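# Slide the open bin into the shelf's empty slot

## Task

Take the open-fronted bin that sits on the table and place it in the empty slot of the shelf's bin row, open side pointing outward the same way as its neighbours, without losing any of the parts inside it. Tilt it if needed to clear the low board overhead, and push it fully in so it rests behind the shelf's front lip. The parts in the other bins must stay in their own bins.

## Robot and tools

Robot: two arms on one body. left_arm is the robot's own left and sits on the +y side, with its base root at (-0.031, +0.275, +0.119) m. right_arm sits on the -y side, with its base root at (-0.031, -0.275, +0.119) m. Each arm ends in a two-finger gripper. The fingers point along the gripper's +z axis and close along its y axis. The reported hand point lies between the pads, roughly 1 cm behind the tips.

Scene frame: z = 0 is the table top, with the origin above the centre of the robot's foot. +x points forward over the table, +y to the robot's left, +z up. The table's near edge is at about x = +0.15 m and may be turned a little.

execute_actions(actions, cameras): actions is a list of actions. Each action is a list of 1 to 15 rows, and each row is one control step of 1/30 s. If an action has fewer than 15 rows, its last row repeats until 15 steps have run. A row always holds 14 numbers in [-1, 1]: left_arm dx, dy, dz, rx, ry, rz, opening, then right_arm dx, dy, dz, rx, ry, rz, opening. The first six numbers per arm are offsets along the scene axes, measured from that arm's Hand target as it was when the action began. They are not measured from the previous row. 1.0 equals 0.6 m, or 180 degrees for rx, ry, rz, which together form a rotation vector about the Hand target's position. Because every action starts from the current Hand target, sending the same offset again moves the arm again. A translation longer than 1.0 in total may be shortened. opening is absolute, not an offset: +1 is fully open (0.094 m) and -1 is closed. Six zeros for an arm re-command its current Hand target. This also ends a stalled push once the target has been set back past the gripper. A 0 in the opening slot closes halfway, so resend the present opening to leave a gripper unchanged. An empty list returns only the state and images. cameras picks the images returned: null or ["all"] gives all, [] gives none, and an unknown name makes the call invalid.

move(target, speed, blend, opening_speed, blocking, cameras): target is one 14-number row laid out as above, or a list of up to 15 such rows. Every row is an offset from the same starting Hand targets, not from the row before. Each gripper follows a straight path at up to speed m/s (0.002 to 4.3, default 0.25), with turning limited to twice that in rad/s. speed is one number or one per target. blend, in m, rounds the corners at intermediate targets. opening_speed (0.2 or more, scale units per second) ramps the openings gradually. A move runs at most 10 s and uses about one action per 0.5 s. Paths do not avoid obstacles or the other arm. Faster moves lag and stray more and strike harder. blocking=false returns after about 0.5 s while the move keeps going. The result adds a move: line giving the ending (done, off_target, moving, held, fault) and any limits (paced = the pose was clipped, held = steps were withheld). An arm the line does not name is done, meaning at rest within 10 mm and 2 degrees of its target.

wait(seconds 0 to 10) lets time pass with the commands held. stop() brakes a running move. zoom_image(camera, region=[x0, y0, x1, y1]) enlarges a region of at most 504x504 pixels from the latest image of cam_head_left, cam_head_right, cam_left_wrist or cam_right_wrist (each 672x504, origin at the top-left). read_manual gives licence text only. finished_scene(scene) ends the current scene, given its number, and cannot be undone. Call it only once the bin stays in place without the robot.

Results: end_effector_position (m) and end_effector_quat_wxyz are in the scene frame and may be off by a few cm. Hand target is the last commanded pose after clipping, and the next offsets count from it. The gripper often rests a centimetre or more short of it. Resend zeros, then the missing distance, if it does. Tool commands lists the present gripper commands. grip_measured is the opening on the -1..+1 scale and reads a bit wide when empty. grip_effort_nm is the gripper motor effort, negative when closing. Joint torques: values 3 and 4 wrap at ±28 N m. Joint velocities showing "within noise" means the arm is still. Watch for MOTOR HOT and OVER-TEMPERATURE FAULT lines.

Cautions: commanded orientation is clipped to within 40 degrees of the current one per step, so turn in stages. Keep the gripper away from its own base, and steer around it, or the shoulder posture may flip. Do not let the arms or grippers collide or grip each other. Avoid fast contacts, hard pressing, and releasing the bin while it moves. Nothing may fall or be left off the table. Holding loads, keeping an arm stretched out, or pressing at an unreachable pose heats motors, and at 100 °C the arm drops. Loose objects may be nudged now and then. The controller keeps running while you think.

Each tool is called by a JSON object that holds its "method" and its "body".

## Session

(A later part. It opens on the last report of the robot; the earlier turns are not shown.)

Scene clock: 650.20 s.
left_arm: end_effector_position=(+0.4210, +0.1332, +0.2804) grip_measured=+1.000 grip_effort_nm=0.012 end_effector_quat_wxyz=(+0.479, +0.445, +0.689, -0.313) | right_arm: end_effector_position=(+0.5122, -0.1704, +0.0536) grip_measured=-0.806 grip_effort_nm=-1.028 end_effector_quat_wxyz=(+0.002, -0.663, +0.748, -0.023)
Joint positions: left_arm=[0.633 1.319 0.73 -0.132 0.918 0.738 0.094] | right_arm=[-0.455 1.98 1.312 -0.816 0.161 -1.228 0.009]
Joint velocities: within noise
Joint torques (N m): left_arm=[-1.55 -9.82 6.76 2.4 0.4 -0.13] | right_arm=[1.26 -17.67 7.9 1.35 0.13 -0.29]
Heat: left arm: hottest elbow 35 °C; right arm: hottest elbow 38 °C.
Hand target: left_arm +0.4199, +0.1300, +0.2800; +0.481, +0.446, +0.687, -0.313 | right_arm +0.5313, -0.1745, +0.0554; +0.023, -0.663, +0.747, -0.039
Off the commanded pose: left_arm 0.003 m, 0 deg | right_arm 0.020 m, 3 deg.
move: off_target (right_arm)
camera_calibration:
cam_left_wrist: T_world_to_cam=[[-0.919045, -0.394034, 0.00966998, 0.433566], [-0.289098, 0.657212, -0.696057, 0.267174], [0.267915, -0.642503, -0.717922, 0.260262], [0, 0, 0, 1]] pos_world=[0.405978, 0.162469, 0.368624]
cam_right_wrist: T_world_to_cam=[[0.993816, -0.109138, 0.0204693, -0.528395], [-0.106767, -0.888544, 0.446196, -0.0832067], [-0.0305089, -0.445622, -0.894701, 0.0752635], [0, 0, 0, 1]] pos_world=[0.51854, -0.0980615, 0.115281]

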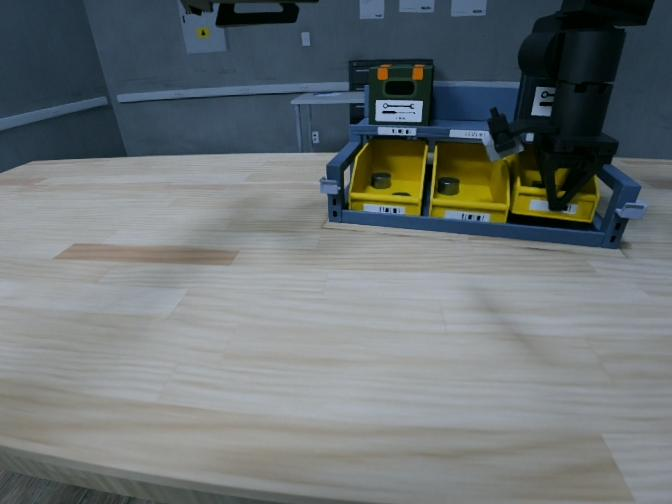

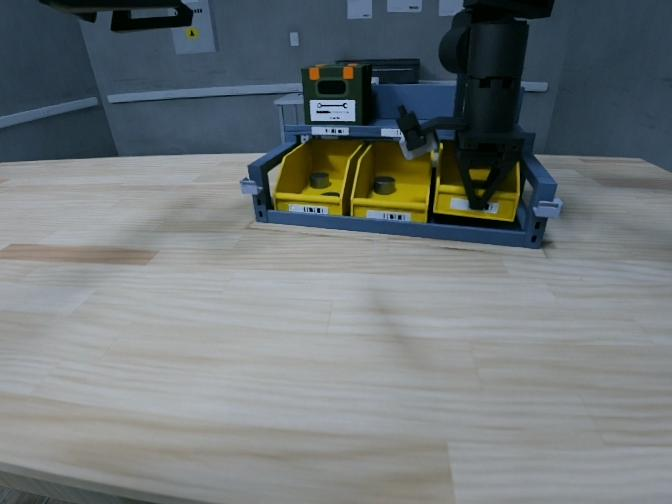

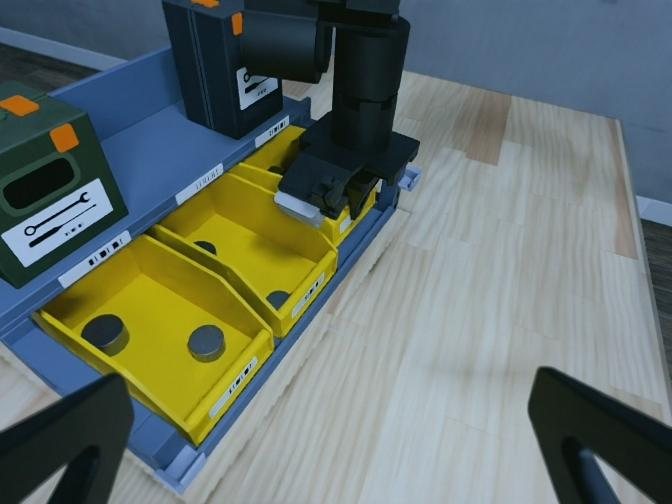

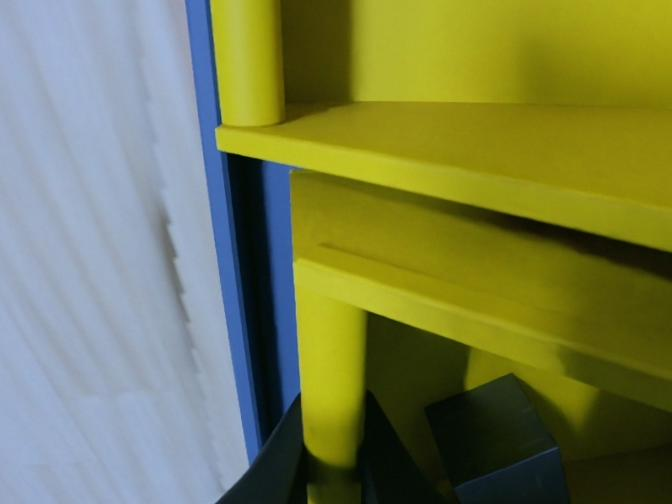

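{"method": "move", "body": {"target": [0,0,0,0,0,0,1,-0.012,-0.002,-0.02,-0.0014,-0.0125,0,-0.95], "speed": 0.04}}

{"method": "zoom_image", "body": {"camera": "cam_head_right", "region": [380, 110, 580, 260]}}

Scene clock: 677.07 s.
left_arm: end_effector_position=(+0.4210, +0.1332, +0.2804) grip_measured=+1.000 grip_effort_nm=0.012 end_effector_quat_wxyz=(+0.479, +0.445, +0.689, -0.313) | right_arm: end_effector_position=(+0.5110, -0.1711, +0.0396) grip_measured=-0.806 grip_effort_nm=-1.033 end_effector_quat_wxyz=(+0.022, -0.662, +0.748, -0.040)
Joint positions: left_arm=[0.633 1.319 0.73 -0.132 0.918 0.738 0.094] | right_arm=[-0.455 1.98 1.259 -0.71 0.174 -1.235 0.009]
Joint velocities: within noise
Joint torques (N m): left_arm=[-1.61 -9.76 6.74 2.4 0.4 -0.12] | right_arm=[1.26 -17.67 6.94 0.85 0.14 -0.28]
Heat: left arm: hottest elbow 35 °C; right arm: hottest elbow 36 °C.
Hand target: left_arm +0.4199, +0.1300, +0.2800; +0.481, +0.446, +0.687, -0.313 | right_arm +0.5242, -0.1757, +0.0433; +0.037, -0.662, +0.747, -0.053
Off the commanded pose: left_arm 0.003 m, 0 deg | right_arm 0.014 m, 2 deg.
move: off_target (right_arm)
camera_calibration:
cam_left_wrist: T_world_to_cam=[[-0.919045, -0.394034, 0.00966998, 0.433566], [-0.289098, 0.657212, -0.696057, 0.267174], [0.267915, -0.642503, -0.717922, 0.260262], [0, 0, 0, 1]] pos_world=[0.405978, 0.162469, 0.368624]
cam_right_wrist: T_world_to_cam=[[0.991308, -0.109383, 0.073106, -0.52789], [-0.130494, -0.888204, 0.440529, -0.0651617], [0.0167468, -0.446239, -0.894757, 0.0382253], [0, 0, 0, 1]] pos_world=[0.514158, -0.0985613, 0.1015]

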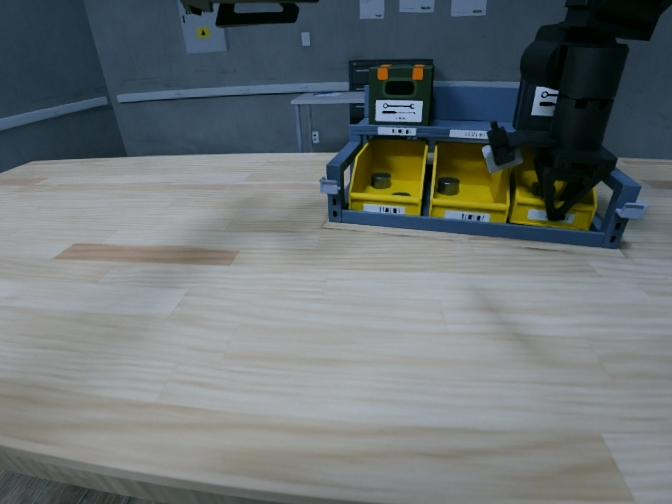

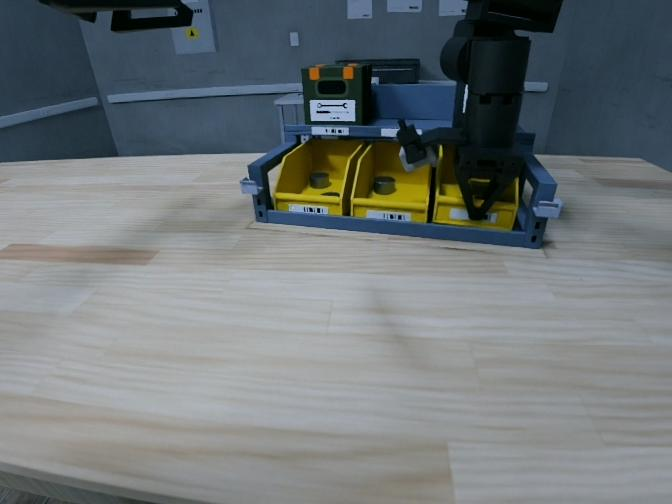

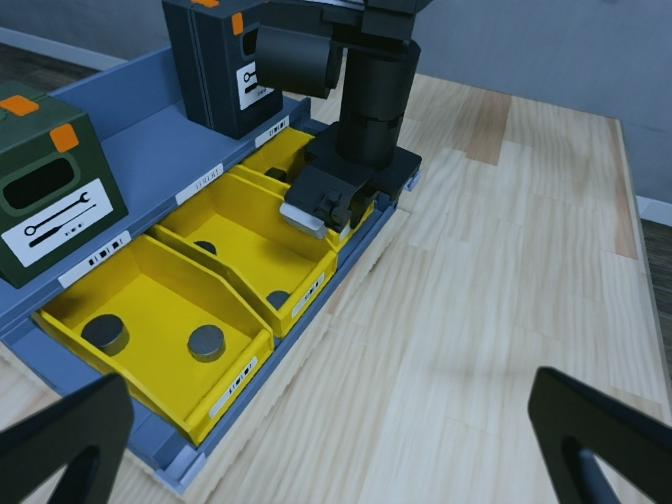

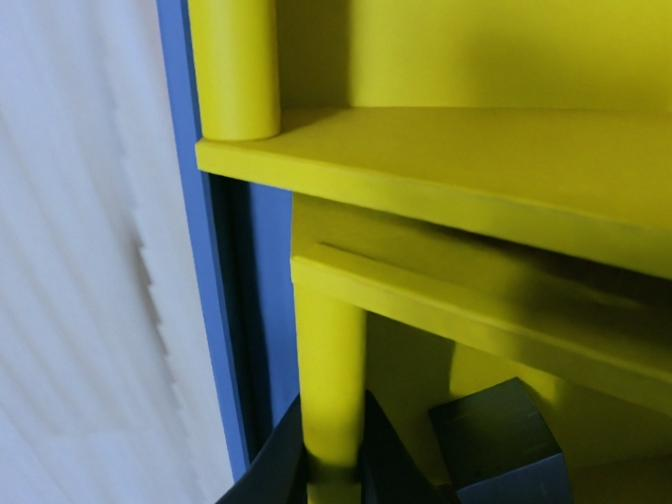

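Scaled by 2.520 from the camera's 672x504 image, which has a finer 960x720 frame.

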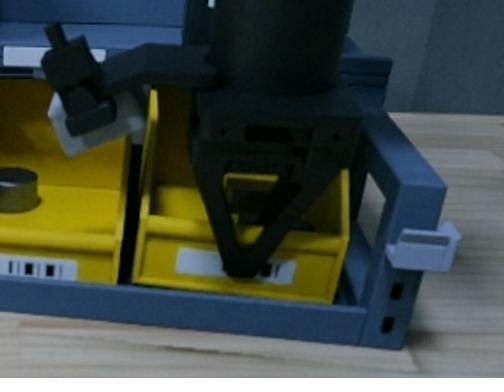

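{"method": "move", "body": {"target": [0,0,0,0,0,0,1,-0.003,0,-0.015,-0.001,-0.009,0,-0.95], "speed": 0.04}}

{"method": "zoom_image", "body": {"camera": "cam_head_right", "region": [380, 110, 580, 260]}}

{"method": "zoom_image", "body": {"camera": "cam_head_left", "region": [420, 120, 660, 270]}}

Scene clock: 687.50 s.
left_arm: end_effector_position=(+0.4210, +0.1332, +0.2804) grip_measured=+1.000 grip_effort_nm=0.007 end_effector_quat_wxyz=(+0.479, +0.445, +0.689, -0.313) | right_arm: end_effector_position=(+0.5106, -0.1715, +0.0334) grip_measured=-0.806 grip_effort_nm=-1.028 end_effector_quat_wxyz=(+0.032, -0.662, +0.747, -0.050)
Joint positions: left_arm=[0.633 1.319 0.73 -0.132 0.918 0.738 0.094] | right_arm=[-0.455 1.98 1.233 -0.656 0.181 -1.24 0.009]
Joint velocities: within noise
Joint torques (N m): left_arm=[-1.61 -9.7 6.75 2.4 0.41 -0.13] | right_arm=[1.32 -17.44 6.45 1.46 0.23 -0.26]
Heat: left arm: hottest elbow 35 °C; right arm: hottest elbow 36 °C.
Hand target: left_arm +0.4199, +0.1300, +0.2800; +0.481, +0.446, +0.687, -0.313 | right_arm +0.5223, -0.1757, +0.0343; +0.046, -0.661, +0.746, -0.064
Off the commanded pose: left_arm 0.003 m, 0 deg | right_arm 0.013 m, 2 deg.
move: off_target (right_arm)
camera_calibration:
cam_left_wrist: T_world_to_cam=[[-0.919045, -0.394034, 0.00966998, 0.433566], [-0.289098, 0.657212, -0.696057, 0.267174], [0.267915, -0.642503, -0.717922, 0.260262], [0, 0, 0, 1]] pos_world=[0.405978, 0.162469, 0.368624]
cam_right_wrist: T_world_to_cam=[[0.988959, -0.108025, 0.101441, -0.526554], [-0.141896, -0.887671, 0.438071, -0.0568125], [0.0427235, -0.447628, -0.893198, 0.0188729], [0, 0, 0, 1]] pos_world=[0.511873, -0.0988639, 0.0951594]

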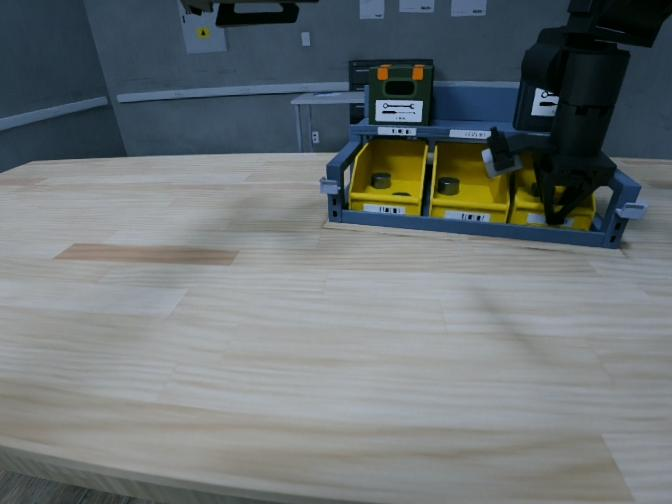

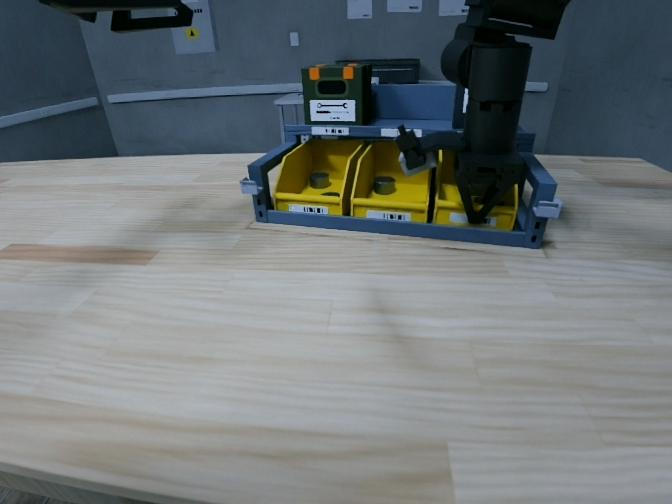

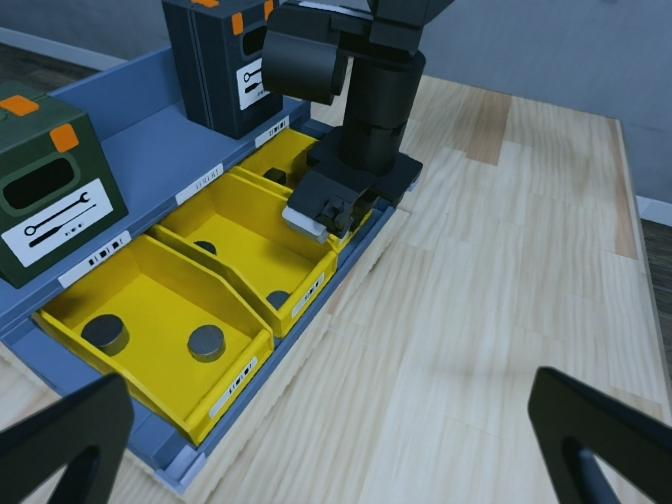

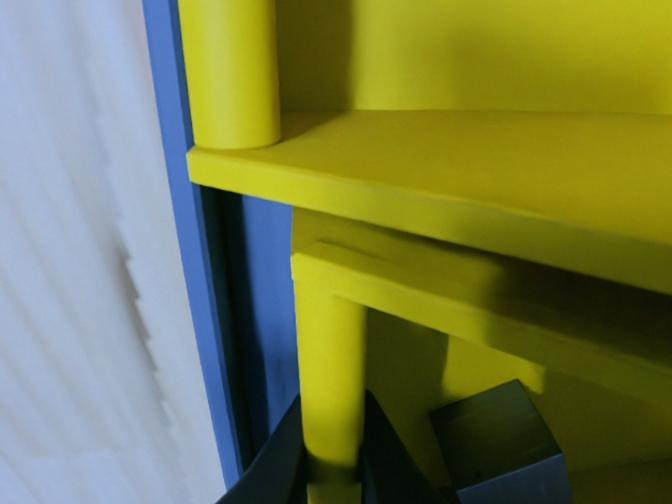

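Scaled by 2.520 from the camera's 672x504 image, which has a finer 960x720 frame.

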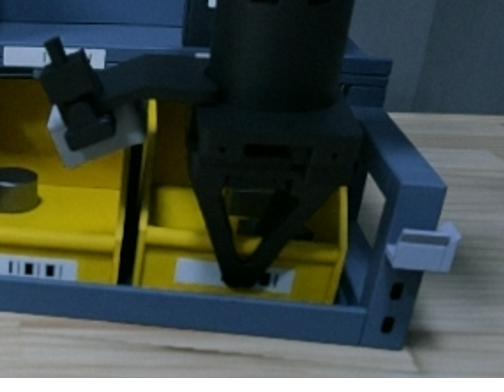

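Scaled by 2.100 from the camera's 672x504 image, which has a finer 960x720 frame.

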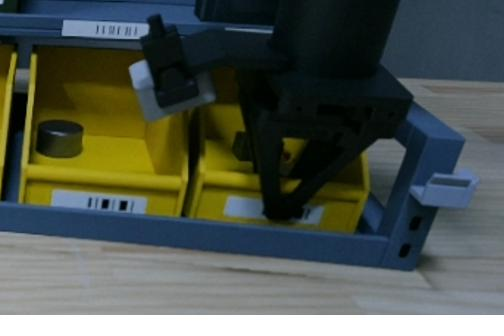

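{"method": "move", "body": {"target": [0,0,0,0,0,0,1,0,0,-0.005,0,0,0,-0.95], "speed": 0.04, "cameras": ["cam_right_wrist"]}}

{"method": "move", "body": {"target": [0,0,0,0,0,0,1,0,0,0,0,0,0,-0.66], "speed": 0.04, "opening_speed": 0.3}}

{"method": "zoom_image", "body": {"camera": "cam_head_right", "region": [380, 110, 580, 260]}}

Scene clock: 698.37 s.
left_arm: end_effector_position=(+0.4210, +0.1332, +0.2804) grip_measured=+1.000 grip_effort_nm=0.007 end_effector_quat_wxyz=(+0.479, +0.445, +0.689, -0.313) | right_arm: end_effector_position=(+0.5110, -0.1715, +0.0334) grip_measured=-0.806 grip_effort_nm=-1.028 end_effector_quat_wxyz=(+0.032, -0.662, +0.747, -0.051)
Joint positions: left_arm=[0.633 1.319 0.73 -0.132 0.918 0.738 0.094] | right_arm=[-0.455 1.98 1.233 -0.655 0.182 -1.24 0.009]
Joint velocities: within noise
Joint torques (N m): left_arm=[-1.55 -9.76 6.76 2.36 0.4 -0.13] | right_arm=[1.08 -16.97 6.3 1.5 0.19 -0.26]
Heat: left arm: hottest elbow 35 °C; right arm: hottest elbow 35 °C.
Hand target: left_arm +0.4199, +0.1300, +0.2800; +0.481, +0.446, +0.687, -0.313 | right_arm +0.5224, -0.1758, +0.0314; +0.046, -0.661, +0.746, -0.064
Off the commanded pose: left_arm 0.003 m, 0 deg | right_arm 0.012 m, 2 deg.
move: off_target (right_arm)
camera_calibration:
cam_right_wrist: T_world_to_cam=[[0.988773, -0.10825, 0.103006, -0.526926], [-0.142795, -0.887595, 0.437932, -0.0562874], [0.0440213, -0.447724, -0.893087, 0.0181735], [0, 0, 0, 1]] pos_world=[0.512173, -0.0988636, 0.0951572]
Images, in order (width x height): cam_right_wrist 672x504.

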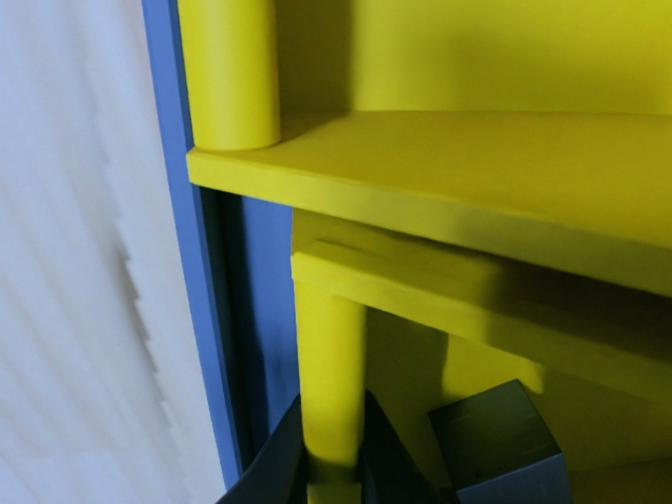

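Scene clock: 699.63 s.
left_arm: end_effector_position=(+0.4210, +0.1332, +0.2804) grip_measured=+1.000 grip_effort_nm=0.007 end_effector_quat_wxyz=(+0.479, +0.445, +0.689, -0.313) | right_arm: end_effector_position=(+0.5134, -0.1710, +0.0330) grip_measured=-0.663 grip_effort_nm=0.085 end_effector_quat_wxyz=(+0.038, -0.662, +0.746, -0.055)
Joint positions: left_arm=[0.633 1.319 0.73 -0.132 0.918 0.738 0.094] | right_arm=[-0.454 1.98 1.23 -0.638 0.184 -1.243 0.016]
Joint velocities: within noise
Joint torques (N m): left_arm=[-1.49 -9.82 6.79 2.4 0.39 -0.13] | right_arm=[1.2 -16.97 6.6 1.03 0.1 -0.22]
Heat: left arm: hottest elbow 35 °C; right arm: hottest elbow 35 °C.
Hand target: left_arm +0.4199, +0.1300, +0.2800; +0.481, +0.446, +0.687, -0.313 | right_arm +0.5224, -0.1757, +0.0314; +0.046, -0.661, +0.746, -0.064
Off the commanded pose: left_arm 0.003 m, 0 deg | right_arm 0.010 m, 1 deg.
move: done
camera_calibration:
cam_left_wrist: T_world_to_cam=[[-0.919045, -0.394034, 0.00966998, 0.433566], [-0.289098, 0.657212, -0.696057, 0.267174], [0.267915, -0.642503, -0.717922, 0.260262], [0, 0, 0, 1]] pos_world=[0.405978, 0.162469, 0.368624]
cam_right_wrist: T_world_to_cam=[[0.987438, -0.106915, 0.116345, -0.52879], [-0.147442, -0.888201, 0.435154, -0.0529863], [0.0568135, -0.446842, -0.892807, 0.0114866], [0, 0, 0, 1]] pos_world=[0.513682, -0.0984654, 0.0948347]

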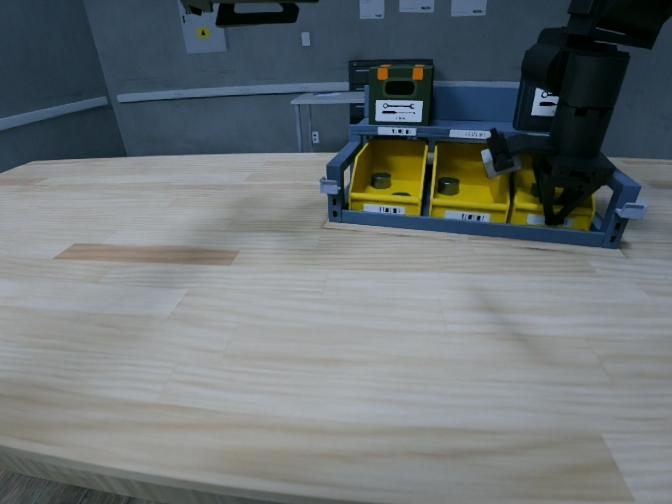

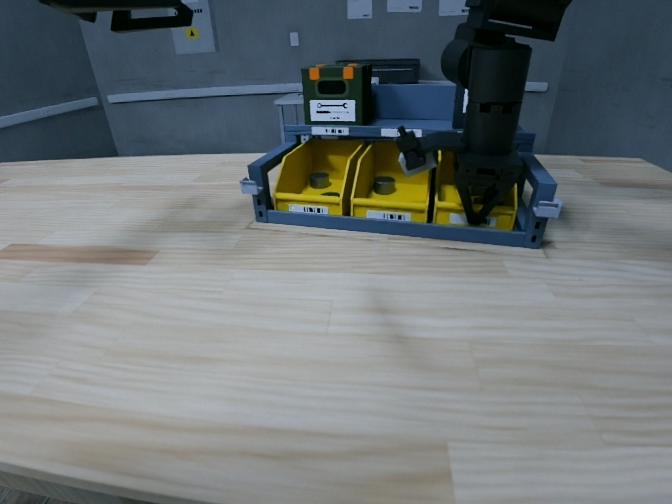

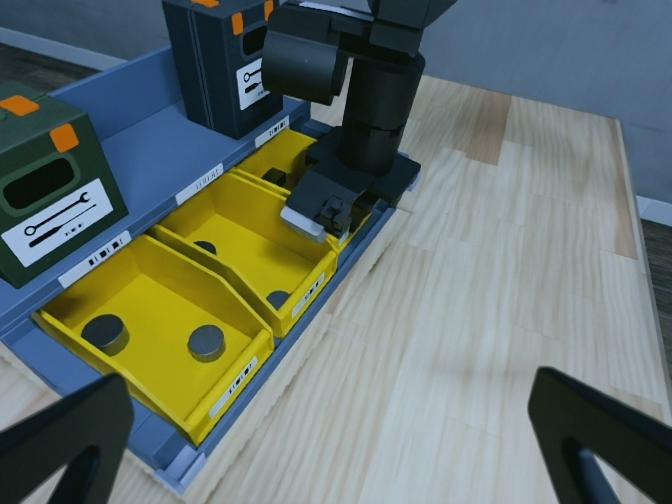

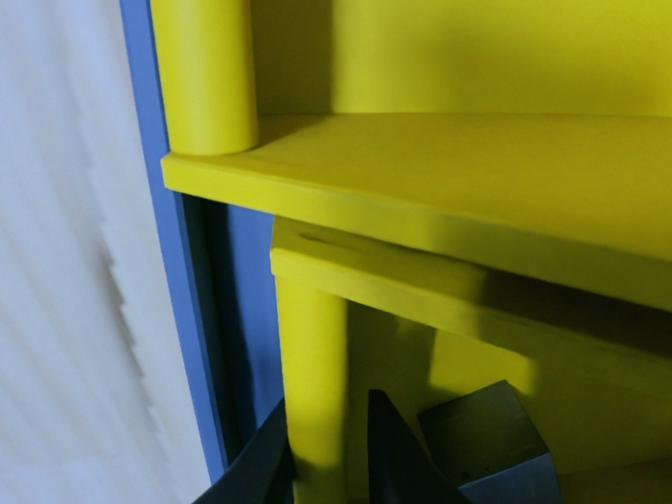

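Scaled by 2.520 from the camera's 672x504 image, which has a finer 960x720 frame.

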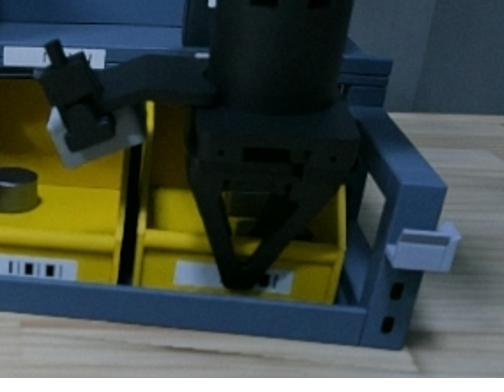

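{"method": "move", "body": {"target": [[0,0,0,0,0,0,1,-0.004,0,0,0,0,0,-0.5],[0,0,0,0,0,0,1,-0.008,0,0.11,0,0,0,-0.5]], "speed": [0.04,0.08], "opening_speed": 0.4}}

Scene clock: 716.07 s.
left_arm: end_effector_position=(+0.4210, +0.1332, +0.2804) grip_measured=+1.000 grip_effort_nm=0.007 end_effector_quat_wxyz=(+0.479, +0.445, +0.689, -0.313) | right_arm: end_effector_position=(+0.5097, -0.1797, +0.0861) grip_measured=-0.502 grip_effort_nm=0.105 end_effector_quat_wxyz=(+0.037, -0.662, +0.746, -0.058)
Joint positions: left_arm=[0.633 1.319 0.73 -0.132 0.918 0.738 0.094] | right_arm=[-0.454 1.872 1.23 -0.744 0.19 -1.244 0.023]
Joint velocities: within noise
Joint torques (N m): left_arm=[-1.73 -9.64 6.75 2.39 0.4 -0.13] | right_arm=[2.49 -17.73 8.32 -0.28 0 -0.07]
Heat: left arm: hottest elbow 35 °C; right arm: hottest elbow 34 °C.
Hand target: left_arm +0.4199, +0.1300, +0.2800; +0.481, +0.446, +0.687, -0.313 | right_arm +0.5176, -0.1757, +0.0975; +0.046, -0.661, +0.746, -0.064
Off the commanded pose: left_arm 0.003 m, 0 deg | right_arm 0.014 m, 1 deg.
move: off_target (right_arm)
camera_calibration:
cam_left_wrist: T_world_to_cam=[[-0.919045, -0.394034, 0.00966998, 0.433566], [-0.289098, 0.657212, -0.696057, 0.267174], [0.267915, -0.642503, -0.717922, 0.260262], [0, 0, 0, 1]] pos_world=[0.405978, 0.162469, 0.368624]
cam_right_wrist: T_world_to_cam=[[0.987004, -0.106476, 0.12036, -0.532284], [-0.149152, -0.885764, 0.439518, -0.0833823], [0.0598126, -0.451758, -0.890133, 0.052606], [0, 0, 0, 1]] pos_world=[0.509783, -0.106768, 0.14754]

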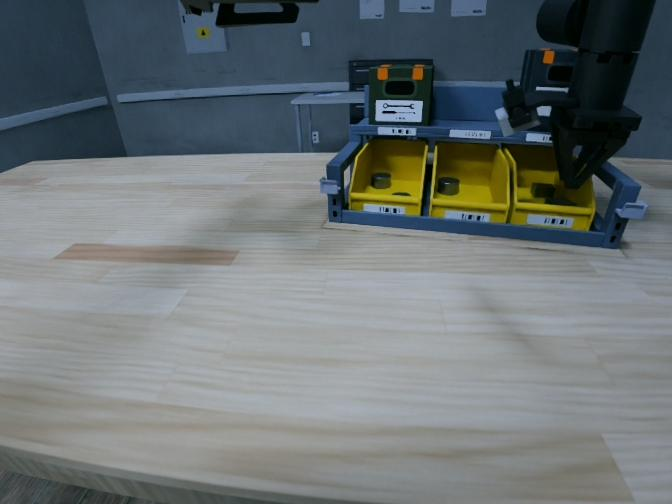

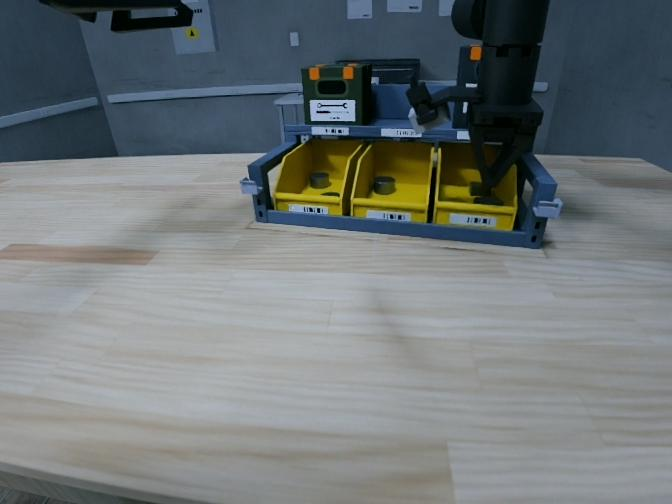

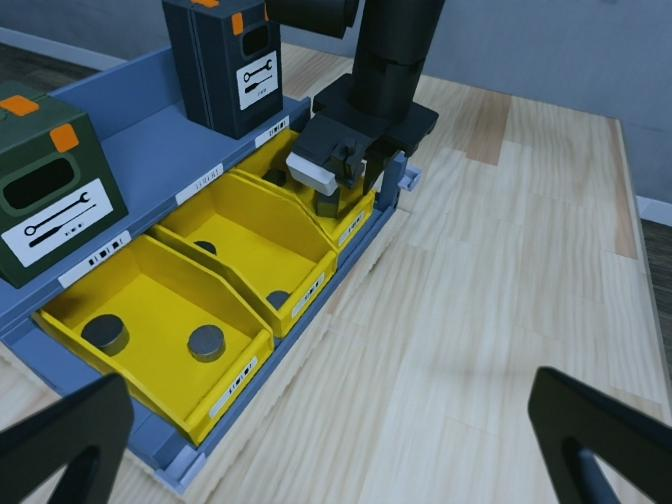

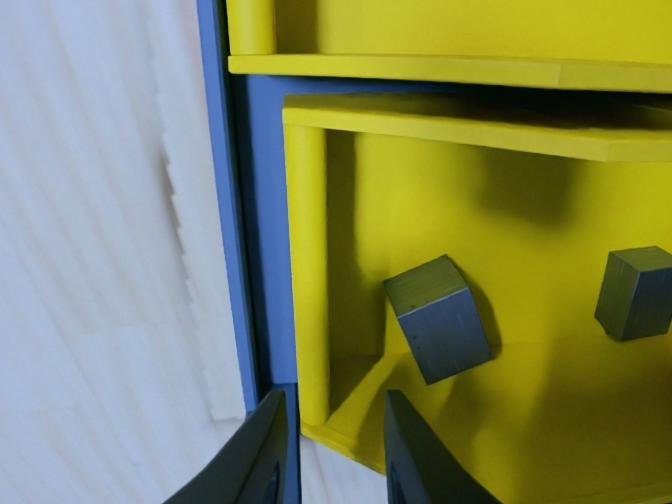

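{"method": "move", "body": {"target": [[0,0,0,0,0,0,1,-0.03,0.01,0.06,0,0,0,-0.5],[0,0,0,0,0,0,1,-0.25,0,0.15,0,0,0,-0.5]], "speed": [0.1,0.2], "blend": [0.02,0]}}

{"method": "zoom_image", "body": {"camera": "cam_head_right", "region": [240, 110, 580, 260]}}

{"method": "zoom_image", "body": {"camera": "cam_left_wrist", "region": [200, 100, 440, 300]}}

{"method": "zoom_image", "body": {"camera": "cam_head_left", "region": [320, 110, 660, 260]}}

Scene clock: 726.33 s.
left_arm: end_effector_position=(+0.4210, +0.1332, +0.2804) grip_measured=+1.000 grip_effort_nm=0.002 end_effector_quat_wxyz=(+0.479, +0.445, +0.689, -0.313) | right_arm: end_effector_position=(+0.3736, -0.1789, +0.1873) grip_measured=-0.502 grip_effort_nm=0.110 end_effector_quat_wxyz=(+0.049, -0.660, +0.747, -0.065)
Joint positions: left_arm=[0.633 1.319 0.73 -0.132 0.918 0.738 0.094] | right_arm=[-0.338 1.414 0.91 -0.877 0.213 -1.129 0.023]
Joint velocities: within noise
Joint torques (N m): left_arm=[-1.55 -9.76 6.75 2.41 0.4 -0.12] | right_arm=[2.2 -11.34 6.9 -0.21 0.01 -0.04]
Heat: left arm: hottest elbow 35 °C; right arm: hottest elbow 34 °C.
Hand target: left_arm +0.4199, +0.1300, +0.2800; +0.481, +0.446, +0.687, -0.313 | right_arm +0.3676, -0.1757, +0.1874; +0.046, -0.661, +0.746, -0.064
Off the commanded pose: left_arm 0.003 m, 0 deg | right_arm 0.007 m, 0 deg.
move: done
camera_calibration:
cam_left_wrist: T_world_to_cam=[[-0.919045, -0.394034, 0.00966998, 0.433566], [-0.289098, 0.657212, -0.696057, 0.267174], [0.267915, -0.642503, -0.717922, 0.260262], [0, 0, 0, 1]] pos_world=[0.405978, 0.162469, 0.368624]
cam_right_wrist: T_world_to_cam=[[0.98312, -0.109939, 0.146251, -0.414045], [-0.163267, -0.887925, 0.430038, -0.140834], [0.0825826, -0.446657, -0.890886, 0.143755], [0, 0, 0, 1]] pos_world=[0.372191, -0.106361, 0.249188]

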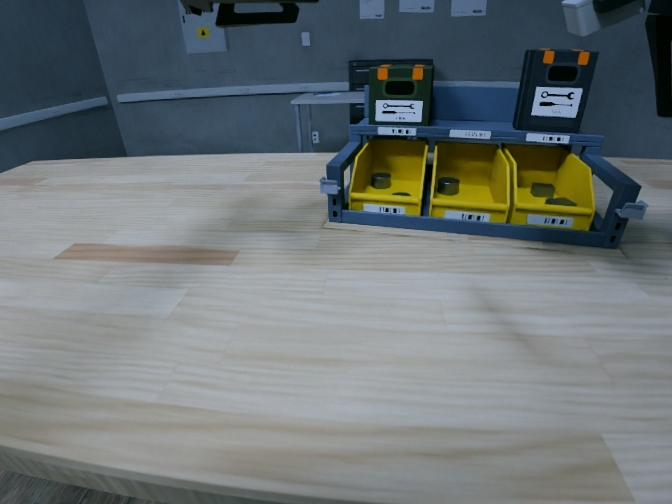

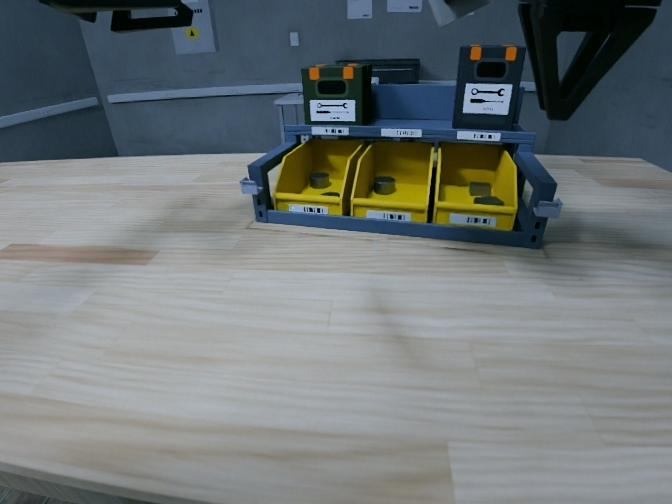

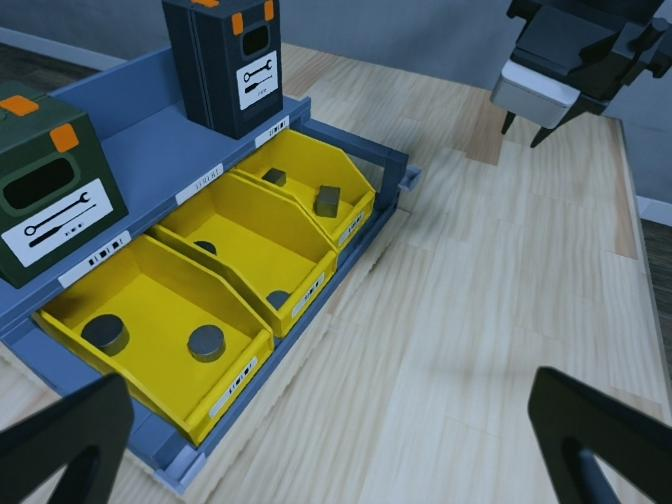

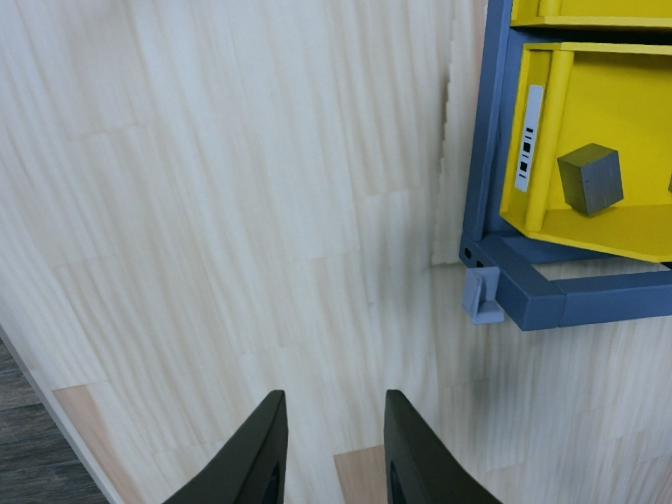

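Scaled by 1.482 from the camera's 672x504 image, which has a finer 960x720 frame.

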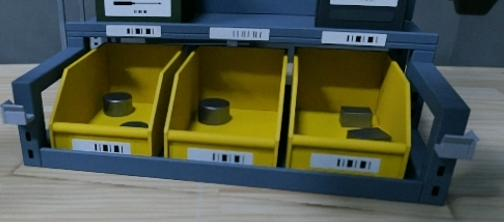

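Scaled by 2.100 from the camera's 672x504 image, which has a finer 960x720 frame.

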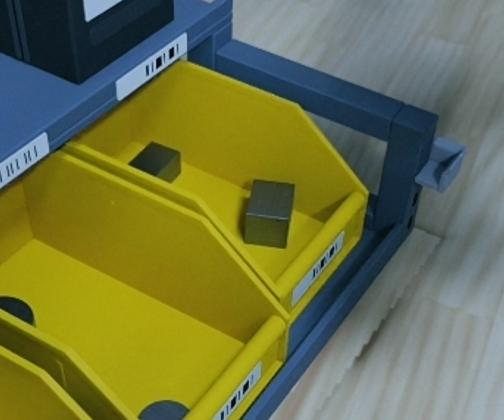

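Scaled by 1.482 from the camera's 672x504 image, which has a finer 960x720 frame.

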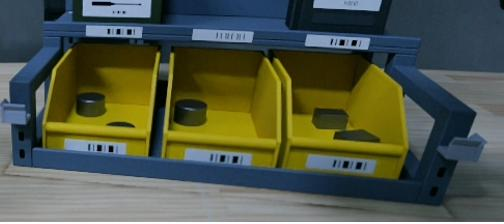

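{"method": "finished_scene", "body": {"scene": 2}}

The scene is finished: the task was done.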